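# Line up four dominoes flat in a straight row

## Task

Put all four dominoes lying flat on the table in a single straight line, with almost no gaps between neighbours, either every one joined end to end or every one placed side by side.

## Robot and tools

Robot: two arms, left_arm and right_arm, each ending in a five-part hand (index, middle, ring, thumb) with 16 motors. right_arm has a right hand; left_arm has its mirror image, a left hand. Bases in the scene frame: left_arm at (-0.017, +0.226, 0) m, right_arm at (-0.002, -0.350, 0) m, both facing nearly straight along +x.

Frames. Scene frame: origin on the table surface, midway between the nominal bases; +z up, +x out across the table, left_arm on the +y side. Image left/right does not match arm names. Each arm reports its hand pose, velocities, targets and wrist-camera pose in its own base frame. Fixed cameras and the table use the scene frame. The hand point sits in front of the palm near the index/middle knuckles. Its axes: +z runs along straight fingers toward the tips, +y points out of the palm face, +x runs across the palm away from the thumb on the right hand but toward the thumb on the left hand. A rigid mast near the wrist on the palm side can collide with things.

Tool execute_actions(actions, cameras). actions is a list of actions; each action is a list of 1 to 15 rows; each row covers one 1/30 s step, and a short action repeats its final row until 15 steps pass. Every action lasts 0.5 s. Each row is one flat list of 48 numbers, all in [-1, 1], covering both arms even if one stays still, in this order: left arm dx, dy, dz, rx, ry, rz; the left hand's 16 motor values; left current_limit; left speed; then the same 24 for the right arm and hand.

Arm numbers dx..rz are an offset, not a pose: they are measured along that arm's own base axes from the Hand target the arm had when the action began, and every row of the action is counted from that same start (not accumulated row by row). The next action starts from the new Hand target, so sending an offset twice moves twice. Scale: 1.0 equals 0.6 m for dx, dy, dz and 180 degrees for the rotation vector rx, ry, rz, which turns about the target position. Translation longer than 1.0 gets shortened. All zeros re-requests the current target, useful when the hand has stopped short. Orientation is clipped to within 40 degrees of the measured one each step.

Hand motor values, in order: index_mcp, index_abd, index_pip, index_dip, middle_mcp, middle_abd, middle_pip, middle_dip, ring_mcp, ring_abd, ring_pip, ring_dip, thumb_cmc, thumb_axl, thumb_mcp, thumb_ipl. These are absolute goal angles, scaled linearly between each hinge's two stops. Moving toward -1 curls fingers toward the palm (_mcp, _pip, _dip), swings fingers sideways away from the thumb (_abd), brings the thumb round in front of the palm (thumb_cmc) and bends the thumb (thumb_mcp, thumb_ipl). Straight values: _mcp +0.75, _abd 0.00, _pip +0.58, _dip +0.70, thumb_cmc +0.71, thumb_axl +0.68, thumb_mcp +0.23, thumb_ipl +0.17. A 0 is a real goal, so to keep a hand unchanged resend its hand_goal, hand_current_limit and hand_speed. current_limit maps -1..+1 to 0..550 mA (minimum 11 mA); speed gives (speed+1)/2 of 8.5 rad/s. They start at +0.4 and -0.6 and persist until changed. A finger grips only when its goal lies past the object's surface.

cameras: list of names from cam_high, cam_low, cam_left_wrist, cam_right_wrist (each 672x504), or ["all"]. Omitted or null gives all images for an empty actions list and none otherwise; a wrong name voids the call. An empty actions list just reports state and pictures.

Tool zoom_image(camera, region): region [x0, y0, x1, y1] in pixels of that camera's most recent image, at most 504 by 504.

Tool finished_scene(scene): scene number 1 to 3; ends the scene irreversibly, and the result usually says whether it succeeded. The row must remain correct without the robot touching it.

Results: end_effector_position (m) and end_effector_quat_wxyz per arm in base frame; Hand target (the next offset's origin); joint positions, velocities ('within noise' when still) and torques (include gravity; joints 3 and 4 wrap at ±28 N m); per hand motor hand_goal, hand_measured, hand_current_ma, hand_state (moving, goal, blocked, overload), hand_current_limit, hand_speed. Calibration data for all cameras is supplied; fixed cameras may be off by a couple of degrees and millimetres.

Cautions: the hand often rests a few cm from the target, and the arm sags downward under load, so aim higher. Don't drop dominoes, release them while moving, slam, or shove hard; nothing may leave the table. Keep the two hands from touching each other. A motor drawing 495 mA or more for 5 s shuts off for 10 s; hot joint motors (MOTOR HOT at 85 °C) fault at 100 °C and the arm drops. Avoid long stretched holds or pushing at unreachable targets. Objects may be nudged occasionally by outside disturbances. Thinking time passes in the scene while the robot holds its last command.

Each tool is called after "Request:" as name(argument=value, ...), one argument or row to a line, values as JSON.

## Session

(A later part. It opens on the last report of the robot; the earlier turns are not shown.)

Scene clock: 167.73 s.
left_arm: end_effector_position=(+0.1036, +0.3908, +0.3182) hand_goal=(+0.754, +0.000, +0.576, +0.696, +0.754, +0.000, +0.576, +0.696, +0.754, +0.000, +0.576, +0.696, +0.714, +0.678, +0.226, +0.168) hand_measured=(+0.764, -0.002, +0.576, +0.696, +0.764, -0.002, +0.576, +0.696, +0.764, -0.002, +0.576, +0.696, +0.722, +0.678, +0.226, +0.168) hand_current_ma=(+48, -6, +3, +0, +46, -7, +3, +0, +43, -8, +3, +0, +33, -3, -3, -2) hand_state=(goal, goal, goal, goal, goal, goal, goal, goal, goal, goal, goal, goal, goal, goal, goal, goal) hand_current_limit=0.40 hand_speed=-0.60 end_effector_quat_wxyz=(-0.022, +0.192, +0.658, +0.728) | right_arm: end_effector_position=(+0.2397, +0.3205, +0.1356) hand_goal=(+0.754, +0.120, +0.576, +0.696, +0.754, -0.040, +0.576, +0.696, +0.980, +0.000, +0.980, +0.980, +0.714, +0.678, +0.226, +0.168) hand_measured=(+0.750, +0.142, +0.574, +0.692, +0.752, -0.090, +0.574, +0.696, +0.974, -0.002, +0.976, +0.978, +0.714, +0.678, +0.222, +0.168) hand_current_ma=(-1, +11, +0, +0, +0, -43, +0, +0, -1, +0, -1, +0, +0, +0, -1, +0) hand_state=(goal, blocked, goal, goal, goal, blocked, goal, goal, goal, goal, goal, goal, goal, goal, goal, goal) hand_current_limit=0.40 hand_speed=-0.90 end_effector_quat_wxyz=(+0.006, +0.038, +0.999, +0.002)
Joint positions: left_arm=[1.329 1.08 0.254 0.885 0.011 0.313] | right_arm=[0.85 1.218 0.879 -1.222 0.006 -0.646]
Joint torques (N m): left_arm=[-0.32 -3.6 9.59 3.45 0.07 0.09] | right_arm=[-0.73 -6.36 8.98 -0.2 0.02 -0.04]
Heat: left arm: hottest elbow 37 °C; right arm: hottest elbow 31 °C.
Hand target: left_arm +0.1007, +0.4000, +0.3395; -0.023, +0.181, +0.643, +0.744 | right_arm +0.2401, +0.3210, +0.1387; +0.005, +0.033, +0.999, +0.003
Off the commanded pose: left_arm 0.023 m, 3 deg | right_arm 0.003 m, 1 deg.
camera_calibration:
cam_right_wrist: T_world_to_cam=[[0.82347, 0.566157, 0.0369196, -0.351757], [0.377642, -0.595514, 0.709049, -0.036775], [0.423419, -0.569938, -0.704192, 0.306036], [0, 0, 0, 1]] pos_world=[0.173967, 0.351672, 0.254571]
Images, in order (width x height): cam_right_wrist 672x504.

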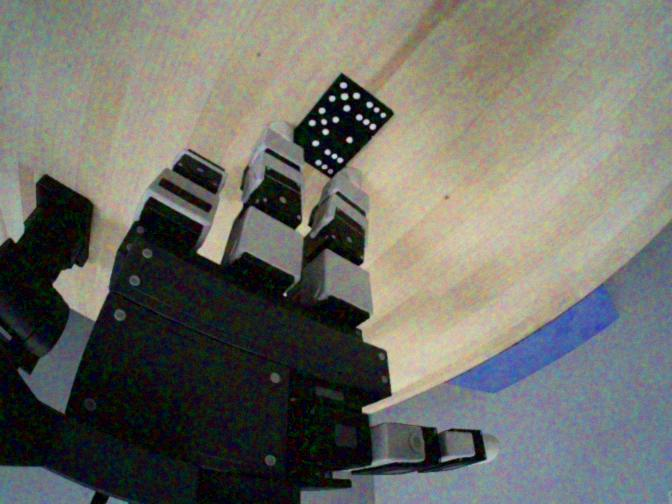

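Request:
execute_actions(
  actions=[
    [[0,0,0,0,0,0,0.754,0,0.576,0.696,0.754,0,0.576,0.696,0.754,0,0.576,0.696,0.714,0.678,0.226,0.168,0.4,-0.6,0,0,0,0,0,0,0.754,0.2,0.576,0.696,0.754,-0.2,0.576,0.696,0.98,0,0.98,0.98,0.714,0.678,0.226,0.168,0.4,-0.8]],
    [[0,0,0,0,0,0,0.754,0,0.576,0.696,0.754,0,0.576,0.696,0.754,0,0.576,0.696,0.714,0.678,0.226,0.168,0.4,-0.6,0.024,0.033,0.05,0,0,0,0.754,0.2,0.576,0.696,0.754,-0.2,0.576,0.696,0.98,0,0.98,0.98,0.714,0.678,0.226,0.168,0.4,-0.6]],
    [[0,0,0,0,0,0,0.754,0,0.576,0.696,0.754,0,0.576,0.696,0.754,0,0.576,0.696,0.714,0.678,0.226,0.168,0.4,-0.6,0,0.05,0.08,0,0,0,0.754,0.2,0.576,0.696,0.754,-0.2,0.576,0.696,0.98,0,0.98,0.98,0.714,0.678,0.226,0.168,0.4,-0.6]],
    [[0,0,0,0,0,0,0.754,0,0.576,0.696,0.754,0,0.576,0.696,0.754,0,0.576,0.696,0.714,0.678,0.226,0.168,0.4,-0.6,0,0.12,0,0,0,0,0.754,0.2,0.576,0.696,0.754,-0.2,0.576,0.696,0.98,0,0.98,0.98,0.714,0.678,0.226,0.168,0.4,-0.6]],
    [[0,0,0,0,0,0,0.754,0,0.576,0.696,0.754,0,0.576,0.696,0.754,0,0.576,0.696,0.714,0.678,0.226,0.168,0.4,-0.6,0,0.12,0,0,0,0,0.754,0.2,0.576,0.696,0.754,-0.2,0.576,0.696,0.98,0,0.98,0.98,0.714,0.678,0.226,0.168,0.4,-0.6]],
    [[0,0,0,0,0,0,0.754,0,0.576,0.696,0.754,0,0.576,0.696,0.754,0,0.576,0.696,0.714,0.678,0.226,0.168,0.4,-0.6,-0.015,0.09,0,0,0,0,0.754,0.2,0.576,0.696,0.754,-0.2,0.576,0.696,0.98,0,0.98,0.98,0.714,0.678,0.226,0.168,0.4,-0.6]],
  ],
  cameras=["cam_high","cam_right_wrist"],
)

Request:
zoom_image(
  camera="cam_high",
  region=[221, 230, 263, 272],
)

Scene clock: 173.33 s.
left_arm: end_effector_position=(+0.1036, +0.3908, +0.3182) hand_goal=(+0.754, +0.000, +0.576, +0.696, +0.754, +0.000, +0.576, +0.696, +0.754, +0.000, +0.576, +0.696, +0.714, +0.678, +0.226, +0.168) hand_measured=(+0.764, -0.002, +0.576, +0.696, +0.764, -0.002, +0.576, +0.696, +0.764, -0.002, +0.576, +0.696, +0.722, +0.678, +0.226, +0.168) hand_current_ma=(+48, -6, +3, +0, +46, -7, +3, +0, +43, -8, +3, +0, +33, -3, -3, -2) hand_state=(goal, goal, goal, goal, goal, goal, goal, goal, goal, goal, goal, goal, goal, goal, goal, goal) hand_current_limit=0.40 hand_speed=-0.60 end_effector_quat_wxyz=(-0.022, +0.192, +0.658, +0.728) | right_arm: end_effector_position=(+0.2349, +0.5541, +0.1929) hand_goal=(+0.754, +0.200, +0.576, +0.696, +0.754, -0.200, +0.576, +0.696, +0.980, +0.000, +0.980, +0.980, +0.714, +0.678, +0.226, +0.168) hand_measured=(+0.752, +0.196, +0.574, +0.694, +0.752, -0.196, +0.574, +0.696, +0.974, -0.002, +0.976, +0.978, +0.714, +0.678, +0.222, +0.168) hand_current_ma=(+0, +0, +0, +0, +0, +1, +0, +0, -1, +0, -1, +0, +0, +0, -1, +0) hand_state=(goal, goal, goal, goal, goal, goal, goal, goal, goal, goal, goal, goal, goal, goal, goal, goal) hand_current_limit=0.40 hand_speed=-0.60 end_effector_quat_wxyz=(-0.005, +0.023, +1.000, -0.016)
Joint positions: left_arm=[1.329 1.08 0.254 0.885 0.011 0.313] | right_arm=[1.156 1.717 1.58 -1.468 0.003 -0.369]
Joint torques (N m): left_arm=[-0.5 -3.25 9.98 3.32 0.04 0.12] | right_arm=[-0.5 -14.56 13.96 -0.4 0.25 0.28]
Heat: left arm: hottest elbow 37 °C; right arm: hottest elbow 32 °C.
Hand target: left_arm +0.1007, +0.4000, +0.3395; -0.023, +0.181, +0.643, +0.744 | right_arm +0.2457, +0.5687, +0.2167; +0.005, +0.033, +0.999, +0.003
Off the commanded pose: left_arm 0.023 m, 3 deg | right_arm 0.030 m, 3 deg.
camera_calibration:
cam_right_wrist: T_world_to_cam=[[0.80691, 0.590672, -0.00192087, -0.484348], [0.41047, -0.558395, 0.720909, 0.0328603], [0.424748, -0.582497, -0.693027, 0.486157], [0, 0, 0, 1]] pos_world=[0.170843, 0.587625, 0.3123]
Images, in order (width x height): cam_high 672x504, cam_right_wrist 672x504.

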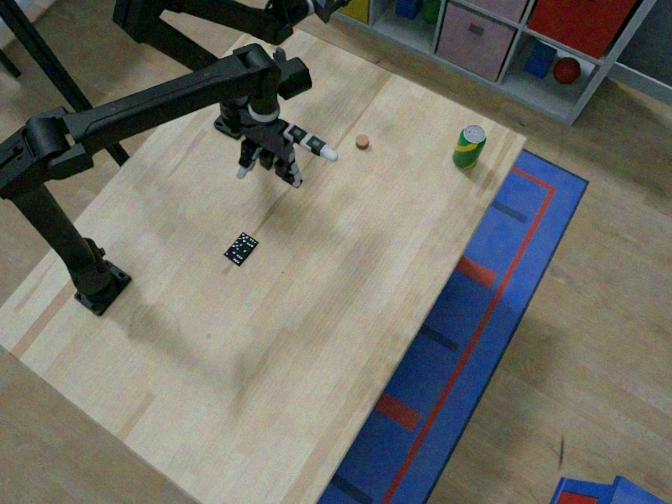

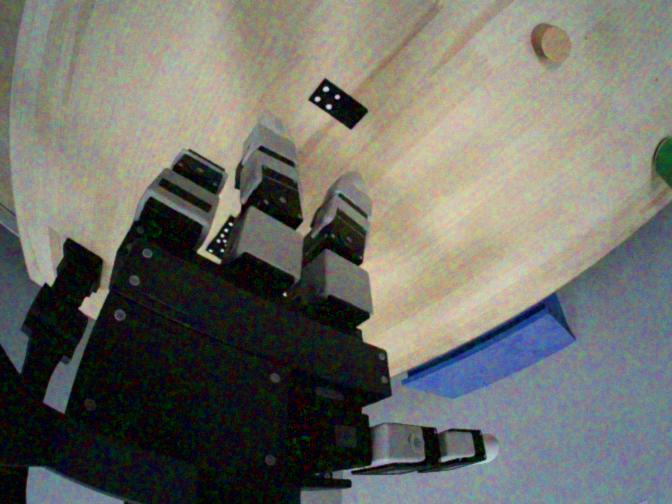

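Scaled by 12.000 from the camera's 672x504 image, which has a finer 960x720 frame.

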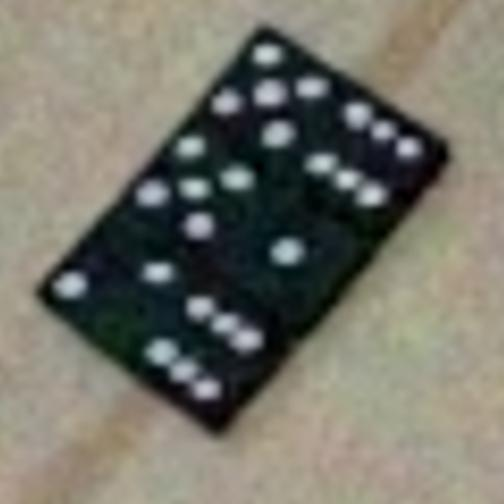

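Request:
zoom_image(
  camera="cam_right_wrist",
  region=[220, 50, 430, 195],
)

Scaled by 2.400 from the camera's 672x504 image, which has a finer 960x720 frame.

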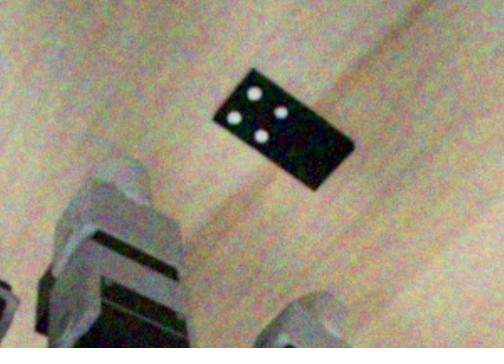

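Request:
execute_actions(
  actions=[
    [[0,0,0,0,0,0,0.754,0,0.576,0.696,0.754,0,0.576,0.696,0.754,0,0.576,0.696,0.714,0.678,0.226,0.168,0.4,-0.6,-0.0045,0.0155,-0.0945,0,0,0.003,0.754,0.2,0.576,0.696,0.754,-0.2,0.576,0.696,0.98,0,0.98,0.98,0.714,0.678,0.226,0.168,0.4,-0.6]],
  ],
  cameras=["cam_right_wrist"],
)

Request:
zoom_image(
  camera="cam_right_wrist",
  region=[220, 70, 430, 215],
)

Scene clock: 175.67 s.
left_arm: end_effector_position=(+0.1036, +0.3908, +0.3182) hand_goal=(+0.754, +0.000, +0.576, +0.696, +0.754, +0.000, +0.576, +0.696, +0.754, +0.000, +0.576, +0.696, +0.714, +0.678, +0.226, +0.168) hand_measured=(+0.764, -0.002, +0.576, +0.696, +0.764, -0.002, +0.576, +0.696, +0.764, -0.002, +0.576, +0.696, +0.722, +0.678, +0.226, +0.168) hand_current_ma=(+48, -6, +3, +0, +46, -7, +3, +0, +43, -8, +3, +0, +33, -3, -3, -2) hand_state=(goal, goal, goal, goal, goal, goal, goal, goal, goal, goal, goal, goal, goal, goal, goal, goal) hand_current_limit=0.40 hand_speed=-0.60 end_effector_quat_wxyz=(-0.022, +0.192, +0.658, +0.728) | right_arm: end_effector_position=(+0.2433, +0.5740, +0.1589) hand_goal=(+0.754, +0.200, +0.576, +0.696, +0.754, -0.200, +0.576, +0.696, +0.980, +0.000, +0.980, +0.980, +0.714, +0.678, +0.226, +0.168) hand_measured=(+0.752, +0.196, +0.574, +0.694, +0.752, -0.196, +0.574, +0.696, +0.974, -0.002, +0.976, +0.978, +0.714, +0.678, +0.222, +0.168) hand_current_ma=(+0, +0, +0, +0, +0, +1, +0, +0, -1, +0, -1, +0, +0, +0, -1, +0) hand_state=(goal, goal, goal, goal, goal, goal, goal, goal, goal, goal, goal, goal, goal, goal, goal, goal) hand_current_limit=0.40 hand_speed=-0.60 end_effector_quat_wxyz=(+0.001, +0.023, +1.000, -0.003)
Joint positions: left_arm=[1.329 1.08 0.254 0.885 0.011 0.313] | right_arm=[1.157 1.771 1.557 -1.36 0.004 -0.368]
Joint torques (N m): left_arm=[-0.56 -3.31 9.69 3.32 0.09 0.05] | right_arm=[0.44 -15.56 8.55 0.54 0.26 0.26]
Heat: left arm: hottest elbow 37 °C; right arm: hottest elbow 32 °C.
Hand target: left_arm +0.1007, +0.4000, +0.3395; -0.023, +0.181, +0.643, +0.744 | right_arm +0.2428, +0.5781, +0.1600; +0.005, +0.028, +1.000, +0.003
Off the commanded pose: left_arm 0.023 m, 3 deg | right_arm 0.004 m, 1 deg.
camera_calibration:
cam_right_wrist: T_world_to_cam=[[0.806965, 0.590122, 0.0237329, -0.506814], [0.401538, -0.577666, 0.710682, 0.0799603], [0.433099, -0.563966, -0.703113, 0.459604], [0, 0, 0, 1]] pos_world=[0.17782, 0.604473, 0.278355]
Images, in order (width x height): cam_right_wrist 672x504.

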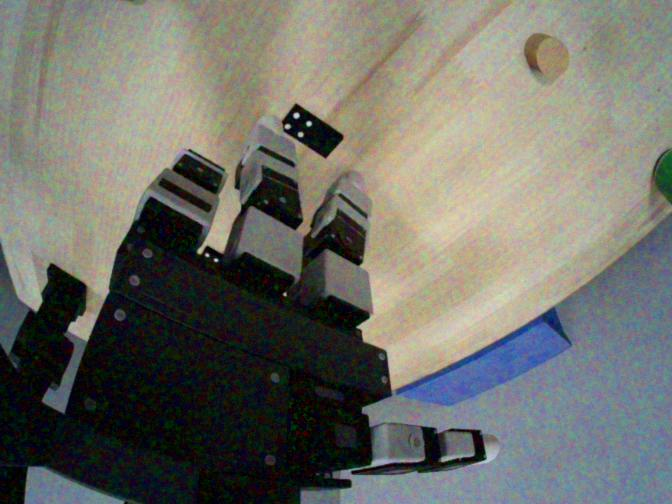

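Scaled by 2.400 from the camera's 672x504 image, which has a finer 960x720 frame.

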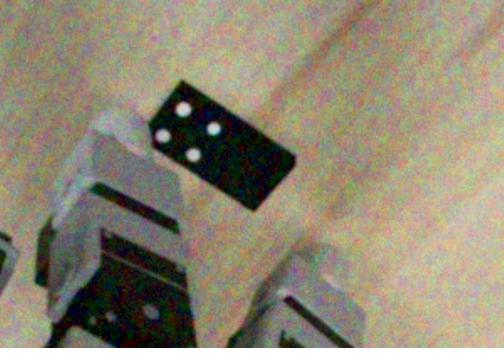

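Request:
execute_actions(
  actions=[
    [[0,0,0,0,0,0,0.754,0,0.576,0.696,0.754,0,0.576,0.696,0.754,0,0.576,0.696,0.714,0.678,0.226,0.168,0.4,-0.6,-0.010,0.0115,-0.025,0,0,0,0.754,0.2,0.576,0.696,0.754,-0.2,0.576,0.696,0.98,0,0.98,0.98,0.714,0.678,0.226,0.168,0.4,-0.6]],
  ],
  cameras=["cam_right_wrist"],
)

Request:
zoom_image(
  camera="cam_right_wrist",
  region=[220, 70, 430, 215],
)

Scene clock: 177.40 s.
left_arm: end_effector_position=(+0.1036, +0.3908, +0.3182) hand_goal=(+0.754, +0.000, +0.576, +0.696, +0.754, +0.000, +0.576, +0.696, +0.754, +0.000, +0.576, +0.696, +0.714, +0.678, +0.226, +0.168) hand_measured=(+0.764, -0.002, +0.576, +0.696, +0.764, -0.002, +0.576, +0.696, +0.764, -0.002, +0.576, +0.696, +0.722, +0.678, +0.226, +0.168) hand_current_ma=(+48, -6, +3, +0, +46, -7, +3, +0, +43, -8, +3, +0, +33, -3, -3, -2) hand_state=(goal, goal, goal, goal, goal, goal, goal, goal, goal, goal, goal, goal, goal, goal, goal, goal) hand_current_limit=0.40 hand_speed=-0.60 end_effector_quat_wxyz=(-0.022, +0.192, +0.658, +0.728) | right_arm: end_effector_position=(+0.2377, +0.5822, +0.1509) hand_goal=(+0.754, +0.200, +0.576, +0.696, +0.754, -0.200, +0.576, +0.696, +0.980, +0.000, +0.980, +0.980, +0.714, +0.678, +0.226, +0.168) hand_measured=(+0.752, +0.196, +0.574, +0.694, +0.752, -0.196, +0.574, +0.696, +0.974, -0.002, +0.976, +0.978, +0.714, +0.678, +0.222, +0.168) hand_current_ma=(+0, +0, +0, +0, +0, +1, +0, +0, -1, +0, -1, +0, +0, +0, -1, +0) hand_state=(goal, goal, goal, goal, goal, goal, goal, goal, goal, goal, goal, goal, goal, goal, goal, goal) hand_current_limit=0.40 hand_speed=-0.60 end_effector_quat_wxyz=(+0.004, +0.023, +1.000, +0.003)
Joint positions: left_arm=[1.329 1.08 0.254 0.885 0.011 0.313] | right_arm=[1.172 1.782 1.548 -1.328 0.005 -0.353]
Joint torques (N m): left_arm=[-0.26 -2.61 9.77 3.66 0.08 0.1] | right_arm=[0.32 -15.68 8.24 0.57 0.24 0.28]
Heat: left arm: hottest elbow 37 °C; right arm: hottest elbow 32 °C.
Hand target: left_arm +0.1007, +0.4000, +0.3395; -0.023, +0.181, +0.643, +0.744 | right_arm +0.2369, +0.5850, +0.1450; +0.005, +0.028, +1.000, +0.003
Off the commanded pose: left_arm 0.023 m, 3 deg | right_arm 0.007 m, 1 deg.
camera_calibration:
cam_right_wrist: T_world_to_cam=[[0.806379, 0.590385, 0.0346106, -0.508609], [0.398079, -0.585136, 0.706505, 0.0983996], [0.437362, -0.555933, -0.706861, 0.455808], [0, 0, 0, 1]] pos_world=[0.171608, 0.611251, 0.270277]
Images, in order (width x height): cam_right_wrist 672x504.

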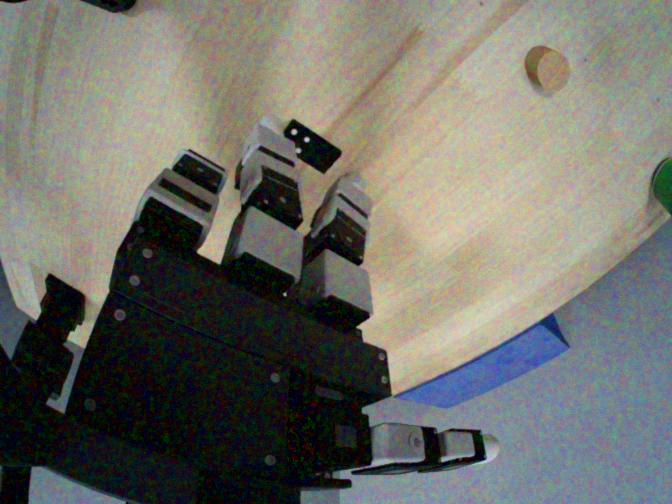

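Scaled by 2.400 from the camera's 672x504 image, which has a finer 960x720 frame.

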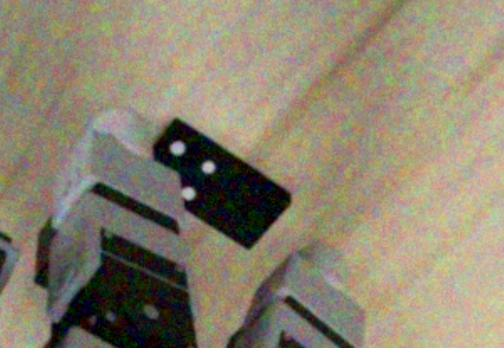

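Request:
execute_actions(
  actions=[
    [[0,0,0,0,0,0,0.754,0,0.576,0.696,0.754,0,0.576,0.696,0.754,0,0.576,0.696,0.714,0.678,0.226,0.168,0.4,-0.6,-0.002,-0.006,-0.016,0,0,0,0.754,0.2,0.576,0.696,0.754,-0.2,0.576,0.696,0.98,0,0.98,0.98,0.714,0.678,0.226,0.168,0.4,-0.6]],
  ],
  cameras=[],
)

Scene clock: 178.80 s.
left_arm: end_effector_position=(+0.1036, +0.3908, +0.3182) hand_goal=(+0.754, +0.000, +0.576, +0.696, +0.754, +0.000, +0.576, +0.696, +0.754, +0.000, +0.576, +0.696, +0.714, +0.678, +0.226, +0.168) hand_measured=(+0.764, -0.002, +0.576, +0.696, +0.764, -0.002, +0.576, +0.696, +0.764, -0.002, +0.576, +0.696, +0.722, +0.678, +0.226, +0.168) hand_current_ma=(+48, -6, +3, +0, +46, -7, +3, +0, +43, -8, +3, +0, +33, -3, -3, -2) hand_state=(goal, goal, goal, goal, goal, goal, goal, goal, goal, goal, goal, goal, goal, goal, goal, goal) hand_current_limit=0.40 hand_speed=-0.60 end_effector_quat_wxyz=(-0.022, +0.192, +0.658, +0.728) | right_arm: end_effector_position=(+0.2363, +0.5786, +0.1391) hand_goal=(+0.754, +0.200, +0.576, +0.696, +0.754, -0.200, +0.576, +0.696, +0.980, +0.000, +0.980, +0.980, +0.714, +0.678, +0.226, +0.168) hand_measured=(+0.752, +0.196, +0.574, +0.694, +0.752, -0.196, +0.574, +0.696, +0.974, -0.002, +0.976, +0.978, +0.714, +0.678, +0.222, +0.168) hand_current_ma=(+0, +0, +0, +0, +0, +1, +0, +0, -1, +0, -1, +0, +0, +0, -1, +0) hand_state=(goal, goal, goal, goal, goal, goal, goal, goal, goal, goal, goal, goal, goal, goal, goal, goal) hand_current_limit=0.40 hand_speed=-0.60 end_effector_quat_wxyz=(+0.003, +0.023, +1.000, +0.001)
Joint positions: left_arm=[1.329 1.08 0.254 0.885 0.011 0.313] | right_arm=[1.172 1.782 1.517 -1.301 0.005 -0.353]
Joint torques (N m): left_arm=[-0.67 -3.02 9.69 3.25 0.06 0.05] | right_arm=[0.38 -15.44 8.24 0.57 0.21 0.29]
Heat: left arm: hottest elbow 37 °C; right arm: hottest elbow 32 °C.
Hand target: left_arm +0.1007, +0.4000, +0.3395; -0.023, +0.181, +0.643, +0.744 | right_arm +0.2356, +0.5813, +0.1353; +0.005, +0.028, +1.000, +0.003
Off the commanded pose: left_arm 0.023 m, 3 deg | right_arm 0.005 m, 1 deg.
No camera images: "cameras" was empty.

Request:
execute_actions(
  actions=[
    [[0,0,0,0,0,0,0.754,0,0.576,0.696,0.754,0,0.576,0.696,0.754,0,0.576,0.696,0.714,0.678,0.226,0.168,0.4,-0.6,0,0,0.002,0,0,0,0.754,0.04,0.576,0.696,0.754,-0.04,0.576,0.696,0.98,0,0.98,0.98,0.714,0.678,0.226,0.168,0.4,-0.9]],
    [[0,0,0,0,0,0,0.754,0,0.576,0.696,0.754,0,0.576,0.696,0.754,0,0.576,0.696,0.714,0.678,0.226,0.168,0.4,-0.6,0,0,0,0,0,0,0.754,0.04,0.576,0.696,0.754,-0.04,0.576,0.696,0.98,0,0.98,0.98,0.714,0.678,0.226,0.168,0.4,-0.9]],
  ],
  cameras=["cam_right_wrist"],
)

Request:
zoom_image(
  camera="cam_right_wrist",
  region=[220, 70, 430, 215],
)

Scene clock: 181.27 s.
left_arm: end_effector_position=(+0.1036, +0.3908, +0.3182) hand_goal=(+0.754, +0.000, +0.576, +0.696, +0.754, +0.000, +0.576, +0.696, +0.754, +0.000, +0.576, +0.696, +0.714, +0.678, +0.226, +0.168) hand_measured=(+0.764, -0.002, +0.576, +0.696, +0.764, -0.002, +0.576, +0.696, +0.764, -0.002, +0.576, +0.696, +0.722, +0.678, +0.226, +0.168) hand_current_ma=(+48, -6, +3, +0, +46, -7, +3, +0, +43, -8, +3, +0, +33, -3, -3, -2) hand_state=(goal, goal, goal, goal, goal, goal, goal, goal, goal, goal, goal, goal, goal, goal, goal, goal) hand_current_limit=0.40 hand_speed=-0.60 end_effector_quat_wxyz=(-0.022, +0.192, +0.658, +0.728) | right_arm: end_effector_position=(+0.2363, +0.5786, +0.1391) hand_goal=(+0.754, +0.040, +0.576, +0.696, +0.754, -0.040, +0.576, +0.696, +0.980, +0.000, +0.980, +0.980, +0.714, +0.678, +0.226, +0.168) hand_measured=(+0.752, +0.118, +0.574, +0.694, +0.752, -0.118, +0.574, +0.696, +0.974, -0.002, +0.976, +0.978, +0.714, +0.678, +0.222, +0.168) hand_current_ma=(+0, +96, +0, +0, +0, -96, +0, +0, -1, +0, -1, +0, +0, +0, -1, +0) hand_state=(goal, blocked, goal, goal, goal, blocked, goal, goal, goal, goal, goal, goal, goal, goal, goal, goal) hand_current_limit=0.40 hand_speed=-0.90 end_effector_quat_wxyz=(+0.003, +0.023, +1.000, +0.001)
Joint positions: left_arm=[1.329 1.08 0.254 0.885 0.011 0.313] | right_arm=[1.172 1.782 1.517 -1.301 0.005 -0.353]
Joint torques (N m): left_arm=[-0.15 -3.31 9.84 3.29 0.03 0.02] | right_arm=[0.21 -15.79 8.49 0.43 0.24 0.27]
Heat: left arm: hottest elbow 37 °C; right arm: hottest elbow 32 °C.
Hand target: left_arm +0.1007, +0.4000, +0.3395; -0.023, +0.181, +0.643, +0.744 | right_arm +0.2356, +0.5813, +0.1365; +0.005, +0.028, +1.000, +0.003
Off the commanded pose: left_arm 0.023 m, 3 deg | right_arm 0.004 m, 1 deg.
camera_calibration:
cam_right_wrist: T_world_to_cam=[[0.806653, 0.590189, 0.0314157, -0.504372], [0.398867, -0.582844, 0.707953, 0.103487], [0.436137, -0.558542, -0.705561, 0.447713], [0, 0, 0, 1]] pos_world=[0.170312, 0.608059, 0.25847]
Images, in order (width x height): cam_right_wrist 672x504.

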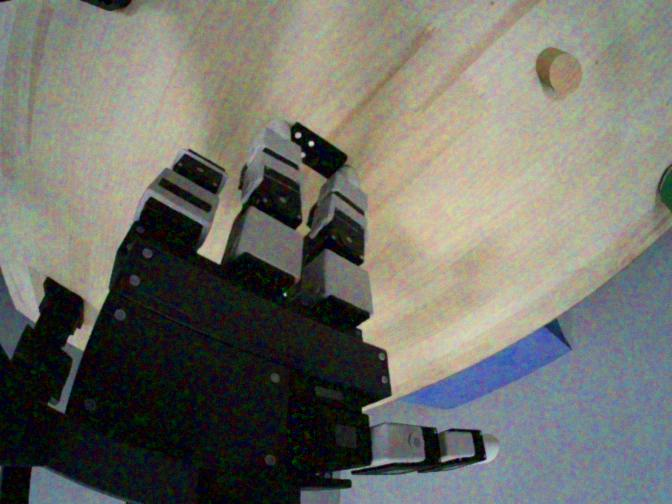

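Scaled by 2.400 from the camera's 672x504 image, which has a finer 960x720 frame.

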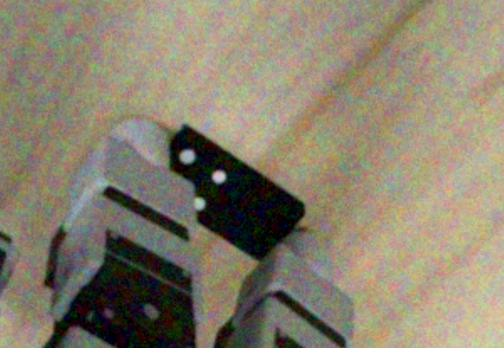

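Request:
execute_actions(
  actions=[
    [[0,0,0,0,0,0,0.754,0,0.576,0.696,0.754,0,0.576,0.696,0.754,0,0.576,0.696,0.714,0.678,0.226,0.168,0.4,-0.6,0.0028,-0.033,0.002,0,0,-0.002,0.754,0.04,0.576,0.696,0.754,-0.04,0.576,0.696,0.98,0,0.98,0.98,0.714,0.678,0.226,0.168,0.4,-0.9],[0,0,0,0,0,0,0.754,0,0.576,0.696,0.754,0,0.576,0.696,0.754,0,0.576,0.696,0.714,0.678,0.226,0.168,0.4,-0.6,0.0056,-0.0658,0.003,0,0,-0.005,0.754,0.04,0.576,0.696,0.754,-0.04,0.576,0.696,0.98,0,0.98,0.98,0.714,0.678,0.226,0.168,0.4,-0.9]],
    [[0,0,0,0,0,0,0.754,0,0.576,0.696,0.754,0,0.576,0.696,0.754,0,0.576,0.696,0.714,0.678,0.226,0.168,0.4,-0.6,0.0028,-0.033,0,0,0,0,0.754,0.04,0.576,0.696,0.754,-0.04,0.576,0.696,0.98,0,0.98,0.98,0.714,0.678,0.226,0.168,0.4,-0.9],[0,0,0,0,0,0,0.754,0,0.576,0.696,0.754,0,0.576,0.696,0.754,0,0.576,0.696,0.714,0.678,0.226,0.168,0.4,-0.6,0.0056,-0.0658,0.0015,0,0,0,0.754,0.04,0.576,0.696,0.754,-0.04,0.576,0.696,0.98,0,0.98,0.98,0.714,0.678,0.226,0.168,0.4,-0.9]],
  ],
  cameras=[],
)

Scene clock: 183.70 s.
left_arm: end_effector_position=(+0.1036, +0.3908, +0.3182) hand_goal=(+0.754, +0.000, +0.576, +0.696, +0.754, +0.000, +0.576, +0.696, +0.754, +0.000, +0.576, +0.696, +0.714, +0.678, +0.226, +0.168) hand_measured=(+0.764, -0.002, +0.576, +0.696, +0.764, -0.002, +0.576, +0.696, +0.764, -0.002, +0.576, +0.696, +0.722, +0.678, +0.226, +0.168) hand_current_ma=(+48, -6, +3, +0, +46, -7, +3, +0, +43, -8, +3, +0, +33, -3, -3, -2) hand_state=(goal, goal, goal, goal, goal, goal, goal, goal, goal, goal, goal, goal, goal, goal, goal, goal) hand_current_limit=0.40 hand_speed=-0.60 end_effector_quat_wxyz=(-0.022, +0.192, +0.658, +0.728) | right_arm: end_effector_position=(+0.2425, +0.5041, +0.1364) hand_goal=(+0.754, +0.040, +0.576, +0.696, +0.754, -0.040, +0.576, +0.696, +0.980, +0.000, +0.980, +0.980, +0.714, +0.678, +0.226, +0.168) hand_measured=(+0.746, +0.118, +0.572, +0.692, +0.750, -0.118, +0.574, +0.696, +0.974, -0.002, +0.976, +0.978, +0.714, +0.678, +0.222, +0.168) hand_current_ma=(-2, +96, -1, -1, -1, -96, +0, +0, -1, +0, -1, +0, +0, +0, -1, +0) hand_state=(goal, blocked, goal, goal, goal, blocked, goal, goal, goal, goal, goal, goal, goal, goal, goal, goal) hand_current_limit=0.40 hand_speed=-0.90 end_effector_quat_wxyz=(+0.001, +0.043, +0.999, -0.003)
Joint positions: left_arm=[1.329 1.08 0.254 0.885 0.011 0.313] | right_arm=[1.106 1.627 1.306 -1.255 0.005 -0.379]
Joint torques (N m): left_arm=[0.38 -3.66 9.78 3.41 0.06 0.08] | right_arm=[-0.38 -14.62 7.38 0.51 0.21 -0.04]
Heat: left arm: hottest elbow 37 °C; right arm: hottest elbow 32 °C.
Hand target: left_arm +0.1007, +0.4000, +0.3395; -0.023, +0.181, +0.643, +0.744 | right_arm +0.2424, +0.5025, +0.1394; +0.005, +0.036, +0.999, +0.003
Off the commanded pose: left_arm 0.023 m, 3 deg | right_arm 0.003 m, 1 deg.
No camera images: "cameras" was empty.

Request:
execute_actions(
  actions=[
    [[0,0,0,0,0,0,0.754,0,0.576,0.696,0.754,0,0.576,0.696,0.754,0,0.576,0.696,0.714,0.678,0.226,0.168,0.4,-0.6,0.0028,-0.033,0.002,0,0,0,0.754,0.04,0.576,0.696,0.754,-0.04,0.576,0.696,0.98,0,0.98,0.98,0.714,0.678,0.226,0.168,0.4,-0.9],[0,0,0,0,0,0,0.754,0,0.576,0.696,0.754,0,0.576,0.696,0.754,0,0.576,0.696,0.714,0.678,0.226,0.168,0.4,-0.6,0.0056,-0.0658,0.003,0,0,0.003,0.754,0.04,0.576,0.696,0.754,-0.04,0.576,0.696,0.98,0,0.98,0.98,0.714,0.678,0.226,0.168,0.4,-0.9]],
    [[0,0,0,0,0,0,0.754,0,0.576,0.696,0.754,0,0.576,0.696,0.754,0,0.576,0.696,0.714,0.678,0.226,0.168,0.4,-0.6,0.0028,-0.033,0,0,0,0,0.754,0.04,0.576,0.696,0.754,-0.04,0.576,0.696,0.98,0,0.98,0.98,0.714,0.678,0.226,0.168,0.4,-0.9],[0,0,0,0,0,0,0.754,0,0.576,0.696,0.754,0,0.576,0.696,0.754,0,0.576,0.696,0.714,0.678,0.226,0.168,0.4,-0.6,0.0056,-0.0658,0,0,0,0.003,0.754,0.04,0.576,0.696,0.754,-0.04,0.576,0.696,0.98,0,0.98,0.98,0.714,0.678,0.226,0.168,0.4,-0.9]],
  ],
  cameras=["cam_right_wrist"],
)

Request:
zoom_image(
  camera="cam_right_wrist",
  region=[200, 90, 410, 250],
)

Scene clock: 186.23 s.
left_arm: end_effector_position=(+0.1036, +0.3908, +0.3182) hand_goal=(+0.754, +0.000, +0.576, +0.696, +0.754, +0.000, +0.576, +0.696, +0.754, +0.000, +0.576, +0.696, +0.714, +0.678, +0.226, +0.168) hand_measured=(+0.764, -0.002, +0.576, +0.696, +0.764, -0.002, +0.576, +0.696, +0.764, -0.002, +0.576, +0.696, +0.722, +0.678, +0.226, +0.168) hand_current_ma=(+48, -6, +3, +0, +46, -7, +3, +0, +43, -8, +3, +0, +33, -3, -3, -2) hand_state=(goal, goal, goal, goal, goal, goal, goal, goal, goal, goal, goal, goal, goal, goal, goal, goal) hand_current_limit=0.40 hand_speed=-0.60 end_effector_quat_wxyz=(-0.022, +0.192, +0.658, +0.728) | right_arm: end_effector_position=(+0.2499, +0.4250, +0.1374) hand_goal=(+0.754, +0.040, +0.576, +0.696, +0.754, -0.040, +0.576, +0.696, +0.980, +0.000, +0.980, +0.980, +0.714, +0.678, +0.226, +0.168) hand_measured=(+0.750, +0.108, +0.574, +0.694, +0.750, -0.116, +0.574, +0.696, +0.974, -0.002, +0.976, +0.978, +0.714, +0.678, +0.222, +0.168) hand_current_ma=(-1, +77, +0, +0, -1, -90, +0, +0, -1, +0, -1, +0, +0, +0, -1, +0) hand_state=(goal, blocked, goal, goal, goal, blocked, goal, goal, goal, goal, goal, goal, goal, goal, goal, goal) hand_current_limit=0.40 hand_speed=-0.90 end_effector_quat_wxyz=(+0.001, +0.034, +0.999, -0.003)
Joint positions: left_arm=[1.329 1.08 0.254 0.885 0.011 0.313] | right_arm=[0.999 1.463 1.118 -1.23 0.005 -0.505]
Joint torques (N m): left_arm=[-0.38 -3.02 9.69 3.49 0.14 0.06] | right_arm=[-0.56 -11.69 7.64 0.29 0.14 -0.06]
Heat: left arm: hottest elbow 37 °C; right arm: hottest elbow 32 °C.
Hand target: left_arm +0.1007, +0.4000, +0.3395; -0.023, +0.181, +0.643, +0.744 | right_arm +0.2492, +0.4234, +0.1412; +0.005, +0.027, +1.000, +0.003
Off the commanded pose: left_arm 0.023 m, 3 deg | right_arm 0.004 m, 1 deg.
camera_calibration:
cam_right_wrist: T_world_to_cam=[[0.819186, 0.573013, 0.0242897, -0.419503], [0.388602, -0.585702, 0.711295, 0.0130346], [0.421808, -0.573244, -0.702473, 0.364192], [0, 0, 0, 1]] pos_world=[0.184967, 0.456786, 0.256754]
Images, in order (width x height): cam_right_wrist 672x504.

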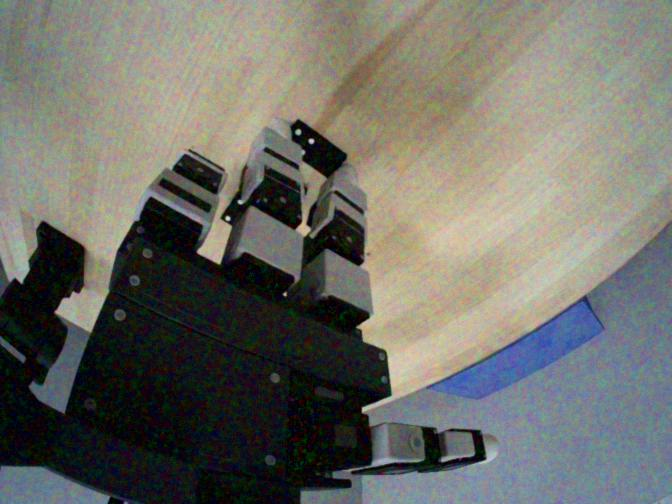

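Scaled by 2.400 from the camera's 672x504 image, which has a finer 960x720 frame.

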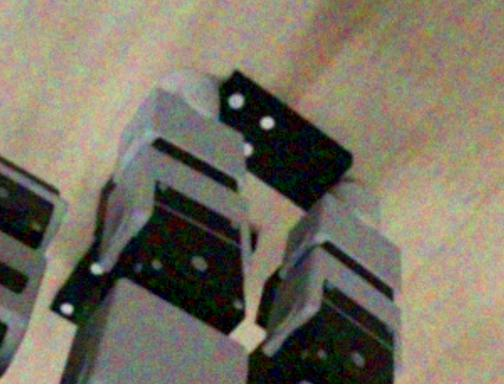

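Request:
execute_actions(
  actions=[
    [[0,0,0,0,0,0,0.754,0,0.576,0.696,0.754,0,0.576,0.696,0.754,0,0.576,0.696,0.714,0.678,0.226,0.168,0.4,-0.6,-0.002,-0.015,0,0,0,0,0.754,0.04,0.576,0.696,0.754,-0.04,0.576,0.696,0.98,0,0.98,0.98,0.714,0.678,0.226,0.168,0.4,-0.9],[0,0,0,0,0,0,0.754,0,0.576,0.696,0.754,0,0.576,0.696,0.754,0,0.576,0.696,0.714,0.678,0.226,0.168,0.4,-0.6,-0.0045,-0.031,0,0,0,0,0.754,0.04,0.576,0.696,0.754,-0.04,0.576,0.696,0.98,0,0.98,0.98,0.714,0.678,0.226,0.168,0.4,-0.9]],
  ],
  cameras=["cam_high"],
)

Request:
zoom_image(
  camera="cam_high",
  region=[221, 220, 273, 272],
)

Scene clock: 187.63 s.
left_arm: end_effector_position=(+0.1036, +0.3908, +0.3182) hand_goal=(+0.754, +0.000, +0.576, +0.696, +0.754, +0.000, +0.576, +0.696, +0.754, +0.000, +0.576, +0.696, +0.714, +0.678, +0.226, +0.168) hand_measured=(+0.764, -0.002, +0.576, +0.696, +0.764, -0.002, +0.576, +0.696, +0.764, -0.002, +0.576, +0.696, +0.722, +0.678, +0.226, +0.168) hand_current_ma=(+48, -6, +3, +0, +46, -7, +3, +0, +43, -8, +3, +0, +33, -3, -3, -2) hand_state=(goal, goal, goal, goal, goal, goal, goal, goal, goal, goal, goal, goal, goal, goal, goal, goal) hand_current_limit=0.40 hand_speed=-0.60 end_effector_quat_wxyz=(-0.022, +0.192, +0.658, +0.728) | right_arm: end_effector_position=(+0.2458, +0.4083, +0.1386) hand_goal=(+0.754, +0.040, +0.576, +0.696, +0.754, -0.040, +0.576, +0.696, +0.980, +0.000, +0.980, +0.980, +0.714, +0.678, +0.226, +0.168) hand_measured=(+0.750, +0.102, +0.574, +0.694, +0.748, -0.110, +0.574, +0.696, +0.974, -0.002, +0.976, +0.978, +0.714, +0.678, +0.222, +0.168) hand_current_ma=(-1, +65, +0, +0, -1, -78, +0, +0, -1, +0, -1, +0, +0, +0, -1, +0) hand_state=(goal, blocked, goal, goal, goal, blocked, goal, goal, goal, goal, goal, goal, goal, goal, goal, goal) hand_current_limit=0.40 hand_speed=-0.90 end_effector_quat_wxyz=(+0.002, +0.031, +1.000, -0.001)
Joint positions: left_arm=[1.329 1.08 0.254 0.885 0.011 0.313] | right_arm=[0.983 1.418 1.074 -1.225 0.005 -0.525]
Joint torques (N m): left_arm=[-0.85 -3.08 9.76 3.47 0.13 0.07] | right_arm=[-0.91 -10.75 7.54 0.31 0.14 -0.05]
Heat: left arm: hottest elbow 37 °C; right arm: hottest elbow 32 °C.
Hand target: left_arm +0.1007, +0.4000, +0.3395; -0.023, +0.181, +0.643, +0.744 | right_arm +0.2464, +0.4048, +0.1410; +0.005, +0.026, +1.000, +0.003
Off the commanded pose: left_arm 0.023 m, 3 deg | right_arm 0.004 m, 1 deg.
Images, in order (width x height): cam_high 672x504.

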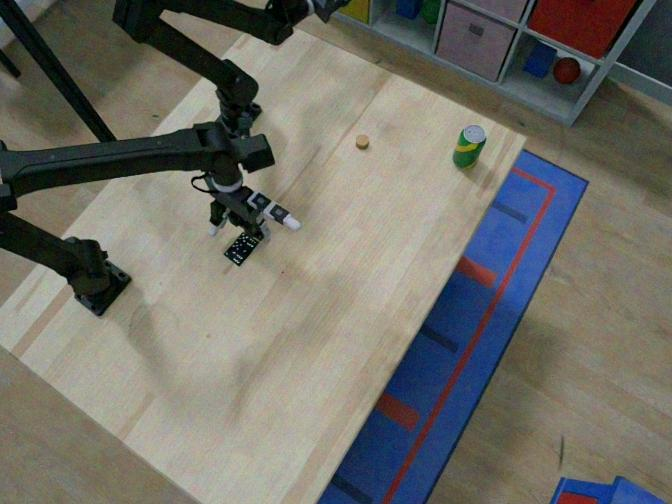

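Scaled by 9.692 from the camera's 672x504 image, which has a finer 960x720 frame.

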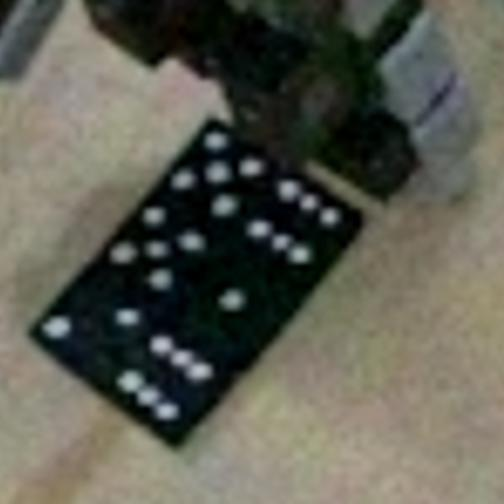

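Request:
execute_actions(
  actions=[
    [[0,0,0,0,0,0,0.754,0,0.576,0.696,0.754,0,0.576,0.696,0.754,0,0.576,0.696,0.714,0.678,0.226,0.168,0.4,-0.6,0.0005,-0.009,-0.001,0,0,0,0.754,0.04,0.576,0.696,0.754,-0.04,0.576,0.696,0.98,0,0.98,0.98,0.714,0.678,0.226,0.168,0.4,-0.9],[0,0,0,0,0,0,0.754,0,0.576,0.696,0.754,0,0.576,0.696,0.754,0,0.576,0.696,0.714,0.678,0.226,0.168,0.4,-0.6,0.0005,-0.019,-0.002,0,0,0,0.754,0.04,0.576,0.696,0.754,-0.04,0.576,0.696,0.98,0,0.98,0.98,0.714,0.678,0.226,0.168,0.4,-0.9]],
  ],
  cameras=["cam_high","cam_right_wrist"],
)

Request:
zoom_image(
  camera="cam_high",
  region=[221, 220, 273, 272],
)

Request:
zoom_image(
  camera="cam_right_wrist",
  region=[200, 90, 410, 250],
)

Scene clock: 189.07 s.
left_arm: end_effector_position=(+0.1036, +0.3908, +0.3182) hand_goal=(+0.754, +0.000, +0.576, +0.696, +0.754, +0.000, +0.576, +0.696, +0.754, +0.000, +0.576, +0.696, +0.714, +0.678, +0.226, +0.168) hand_measured=(+0.764, -0.002, +0.576, +0.696, +0.764, -0.002, +0.576, +0.696, +0.764, -0.002, +0.576, +0.696, +0.722, +0.678, +0.226, +0.168) hand_current_ma=(+48, -6, +3, +0, +46, -7, +3, +0, +43, -8, +3, +0, +33, -3, -3, -2) hand_state=(goal, goal, goal, goal, goal, goal, goal, goal, goal, goal, goal, goal, goal, goal, goal, goal) hand_current_limit=0.40 hand_speed=-0.60 end_effector_quat_wxyz=(-0.022, +0.192, +0.658, +0.728) | right_arm: end_effector_position=(+0.2462, +0.3965, +0.1384) hand_goal=(+0.754, +0.040, +0.576, +0.696, +0.754, -0.040, +0.576, +0.696, +0.980, +0.000, +0.980, +0.980, +0.714, +0.678, +0.226, +0.168) hand_measured=(+0.750, +0.102, +0.574, +0.694, +0.746, -0.110, +0.572, +0.694, +0.974, -0.002, +0.976, +0.978, +0.714, +0.678, +0.222, +0.168) hand_current_ma=(-1, +65, +0, +0, -3, -78, -1, +0, -1, +0, -1, +0, +0, +0, -1, +0) hand_state=(goal, blocked, goal, goal, goal, blocked, goal, goal, goal, goal, goal, goal, goal, goal, goal, goal) hand_current_limit=0.40 hand_speed=-0.90 end_effector_quat_wxyz=(+0.002, +0.031, +1.000, -0.001)
Joint positions: left_arm=[1.329 1.08 0.254 0.885 0.011 0.313] | right_arm=[0.965 1.394 1.049 -1.225 0.005 -0.543]
Joint torques (N m): left_arm=[-0.62 -2.55 9.69 3.51 0.07 0.03] | right_arm=[-1.03 -10.11 7.38 0.34 0.12 -0.07]
Heat: left arm: hottest elbow 37 °C; right arm: hottest elbow 32 °C.
Hand target: left_arm +0.1007, +0.4000, +0.3395; -0.023, +0.181, +0.643, +0.744 | right_arm +0.2468, +0.3934, +0.1399; +0.005, +0.027, +1.000, +0.003
Off the commanded pose: left_arm 0.023 m, 3 deg | right_arm 0.003 m, 1 deg.
camera_calibration:
cam_right_wrist: T_world_to_cam=[[0.816494, 0.576712, 0.027197, -0.401402], [0.390267, -0.586018, 0.710123, -0.00296335], [0.425475, -0.569198, -0.703552, 0.347719], [0, 0, 0, 1]] pos_world=[0.180953, 0.427678, 0.25766]
Images, in order (width x height): cam_high 672x504, cam_right_wrist 672x504.

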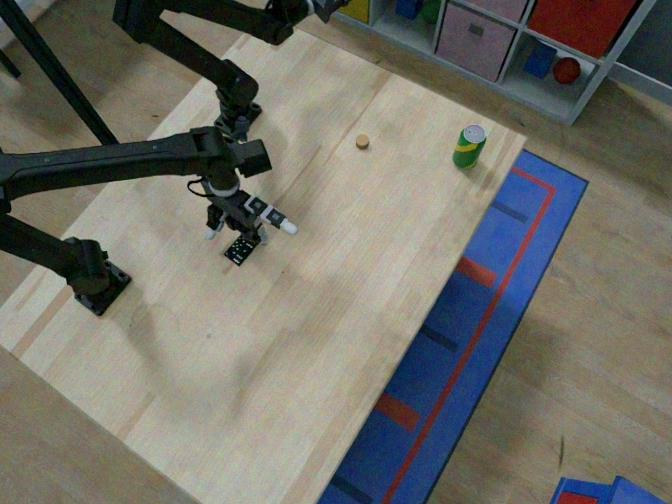

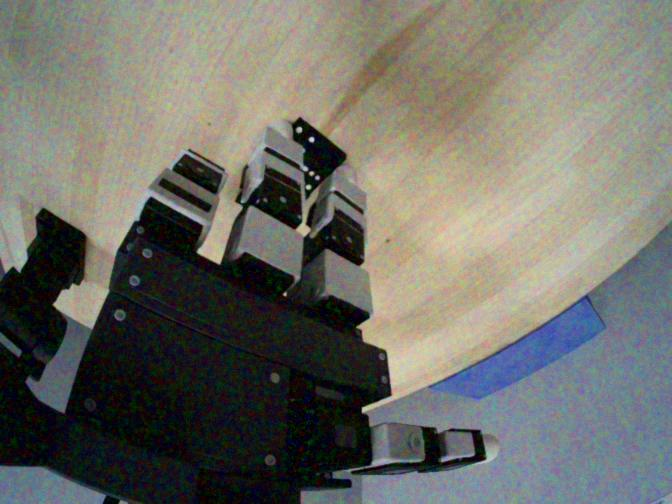

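Scaled by 9.692 from the camera's 672x504 image, which has a finer 960x720 frame.

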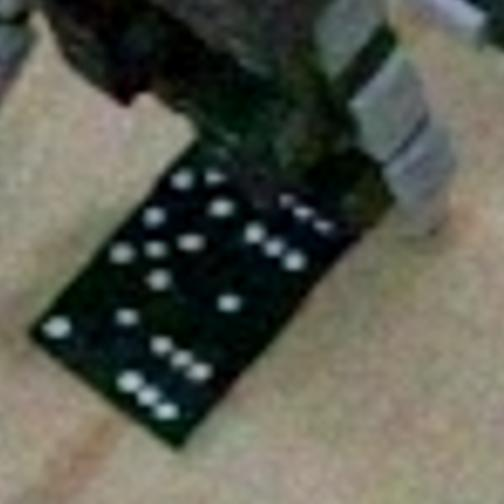

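Scaled by 2.400 from the camera's 672x504 image, which has a finer 960x720 frame.

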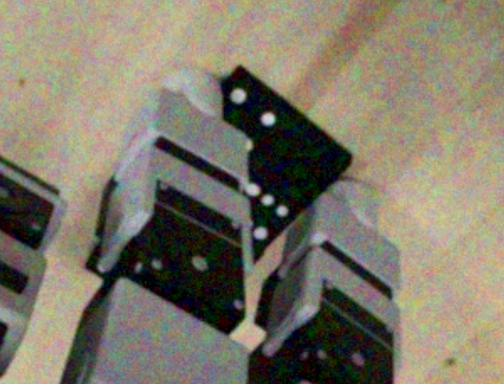

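Request:
execute_actions(
  actions=[
    [[0,0,0,0,0,0,0.754,0,0.576,0.696,0.754,0,0.576,0.696,0.754,0,0.576,0.696,0.714,0.678,0.226,0.168,0.4,-0.6,0,0,0,0,0,0,0.754,0.2,0.576,0.696,0.754,-0.2,0.576,0.696,0.98,0,0.98,0.98,0.714,0.678,0.226,0.168,0.4,-0.8]],
    [[0,0,0,0,0,0,0.754,0,0.576,0.696,0.754,0,0.576,0.696,0.754,0,0.576,0.696,0.714,0.678,0.226,0.168,0.4,-0.6,0.024,0.033,0.05,0,0,0,0.754,0.2,0.576,0.696,0.754,-0.2,0.576,0.696,0.98,0,0.98,0.98,0.714,0.678,0.226,0.168,0.4,-0.6]],
    [[0,0,0,0,0,0,0.754,0,0.576,0.696,0.754,0,0.576,0.696,0.754,0,0.576,0.696,0.714,0.678,0.226,0.168,0.4,-0.6,0,0.05,0.08,0,0,0,0.754,0.2,0.576,0.696,0.754,-0.2,0.576,0.696,0.98,0,0.98,0.98,0.714,0.678,0.226,0.168,0.4,-0.6]],
    [[0,0,0,0,0,0,0.754,0,0.576,0.696,0.754,0,0.576,0.696,0.754,0,0.576,0.696,0.714,0.678,0.226,0.168,0.4,-0.6,0,0.08,0.05,0,0,0,0.754,0.2,0.576,0.696,0.754,-0.2,0.576,0.696,0.98,0,0.98,0.98,0.714,0.678,0.226,0.168,0.4,-0.6]],
  ],
  cameras=["cam_high"],
)

Request:
zoom_image(
  camera="cam_high",
  region=[221, 220, 273, 272],
)

Scene clock: 192.33 s.
left_arm: end_effector_position=(+0.1036, +0.3908, +0.3182) hand_goal=(+0.754, +0.000, +0.576, +0.696, +0.754, +0.000, +0.576, +0.696, +0.754, +0.000, +0.576, +0.696, +0.714, +0.678, +0.226, +0.168) hand_measured=(+0.764, -0.002, +0.576, +0.696, +0.764, -0.002, +0.576, +0.696, +0.764, -0.002, +0.576, +0.696, +0.722, +0.678, +0.226, +0.168) hand_current_ma=(+48, -6, +3, +0, +46, -7, +3, +0, +43, -8, +3, +0, +33, -3, -3, -2) hand_state=(goal, goal, goal, goal, goal, goal, goal, goal, goal, goal, goal, goal, goal, goal, goal, goal) hand_current_limit=0.40 hand_speed=-0.60 end_effector_quat_wxyz=(-0.022, +0.192, +0.658, +0.728) | right_arm: end_effector_position=(+0.2507, +0.4767, +0.2233) hand_goal=(+0.754, +0.200, +0.576, +0.696, +0.754, -0.200, +0.576, +0.696, +0.980, +0.000, +0.980, +0.980, +0.714, +0.678, +0.226, +0.168) hand_measured=(+0.752, +0.196, +0.574, +0.694, +0.752, -0.196, +0.574, +0.694, +0.974, -0.002, +0.976, +0.978, +0.714, +0.678, +0.222, +0.168) hand_current_ma=(+0, +0, +0, +0, +0, +1, +0, +0, -1, +0, -1, +0, +0, +0, -1, +0) hand_state=(goal, goal, goal, goal, goal, goal, goal, goal, goal, goal, goal, goal, goal, goal, goal, goal) hand_current_limit=0.40 hand_speed=-0.60 end_effector_quat_wxyz=(-0.006, +0.018, +1.000, -0.016)
Joint positions: left_arm=[1.329 1.08 0.254 0.885 0.011 0.313] | right_arm=[1.053 1.547 1.45 -1.507 0.005 -0.482]
Joint torques (N m): left_arm=[0.09 -3.6 9.48 3.55 0.08 0.11] | right_arm=[-0.26 -11.46 14.26 -0.31 0.13 0.29]
Heat: left arm: hottest elbow 37 °C; right arm: hottest elbow 32 °C.
Hand target: left_arm +0.1007, +0.4000, +0.3395; -0.023, +0.181, +0.643, +0.744 | right_arm +0.2612, +0.4911, +0.2478; +0.005, +0.027, +1.000, +0.003
Off the commanded pose: left_arm 0.023 m, 3 deg | right_arm 0.030 m, 3 deg.
Images, in order (width x height): cam_high 672x504.

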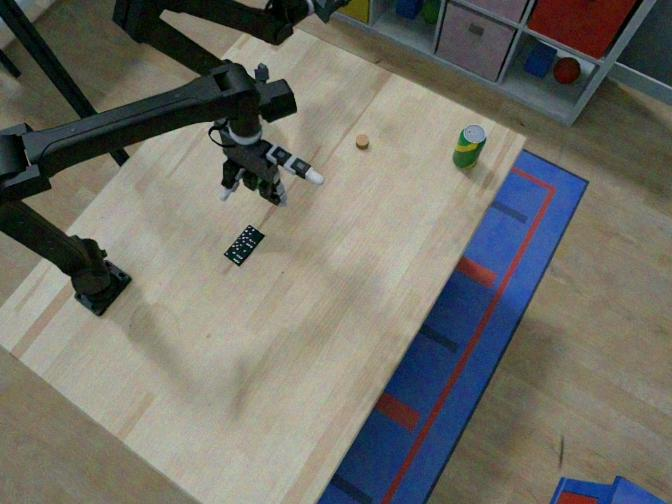

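Scaled by 9.692 from the camera's 672x504 image, which has a finer 960x720 frame.

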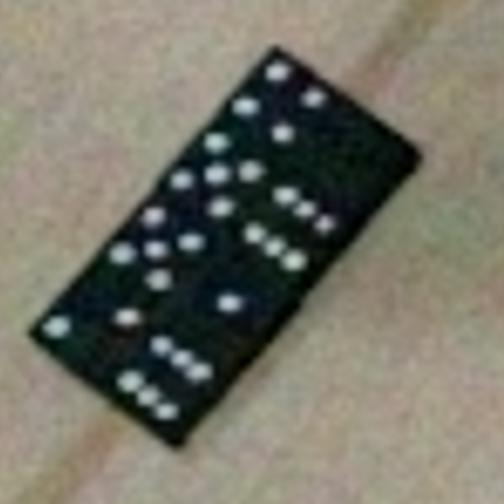

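Request:
finished_scene(
  scene=1,
)

The scene is finished: the task was done.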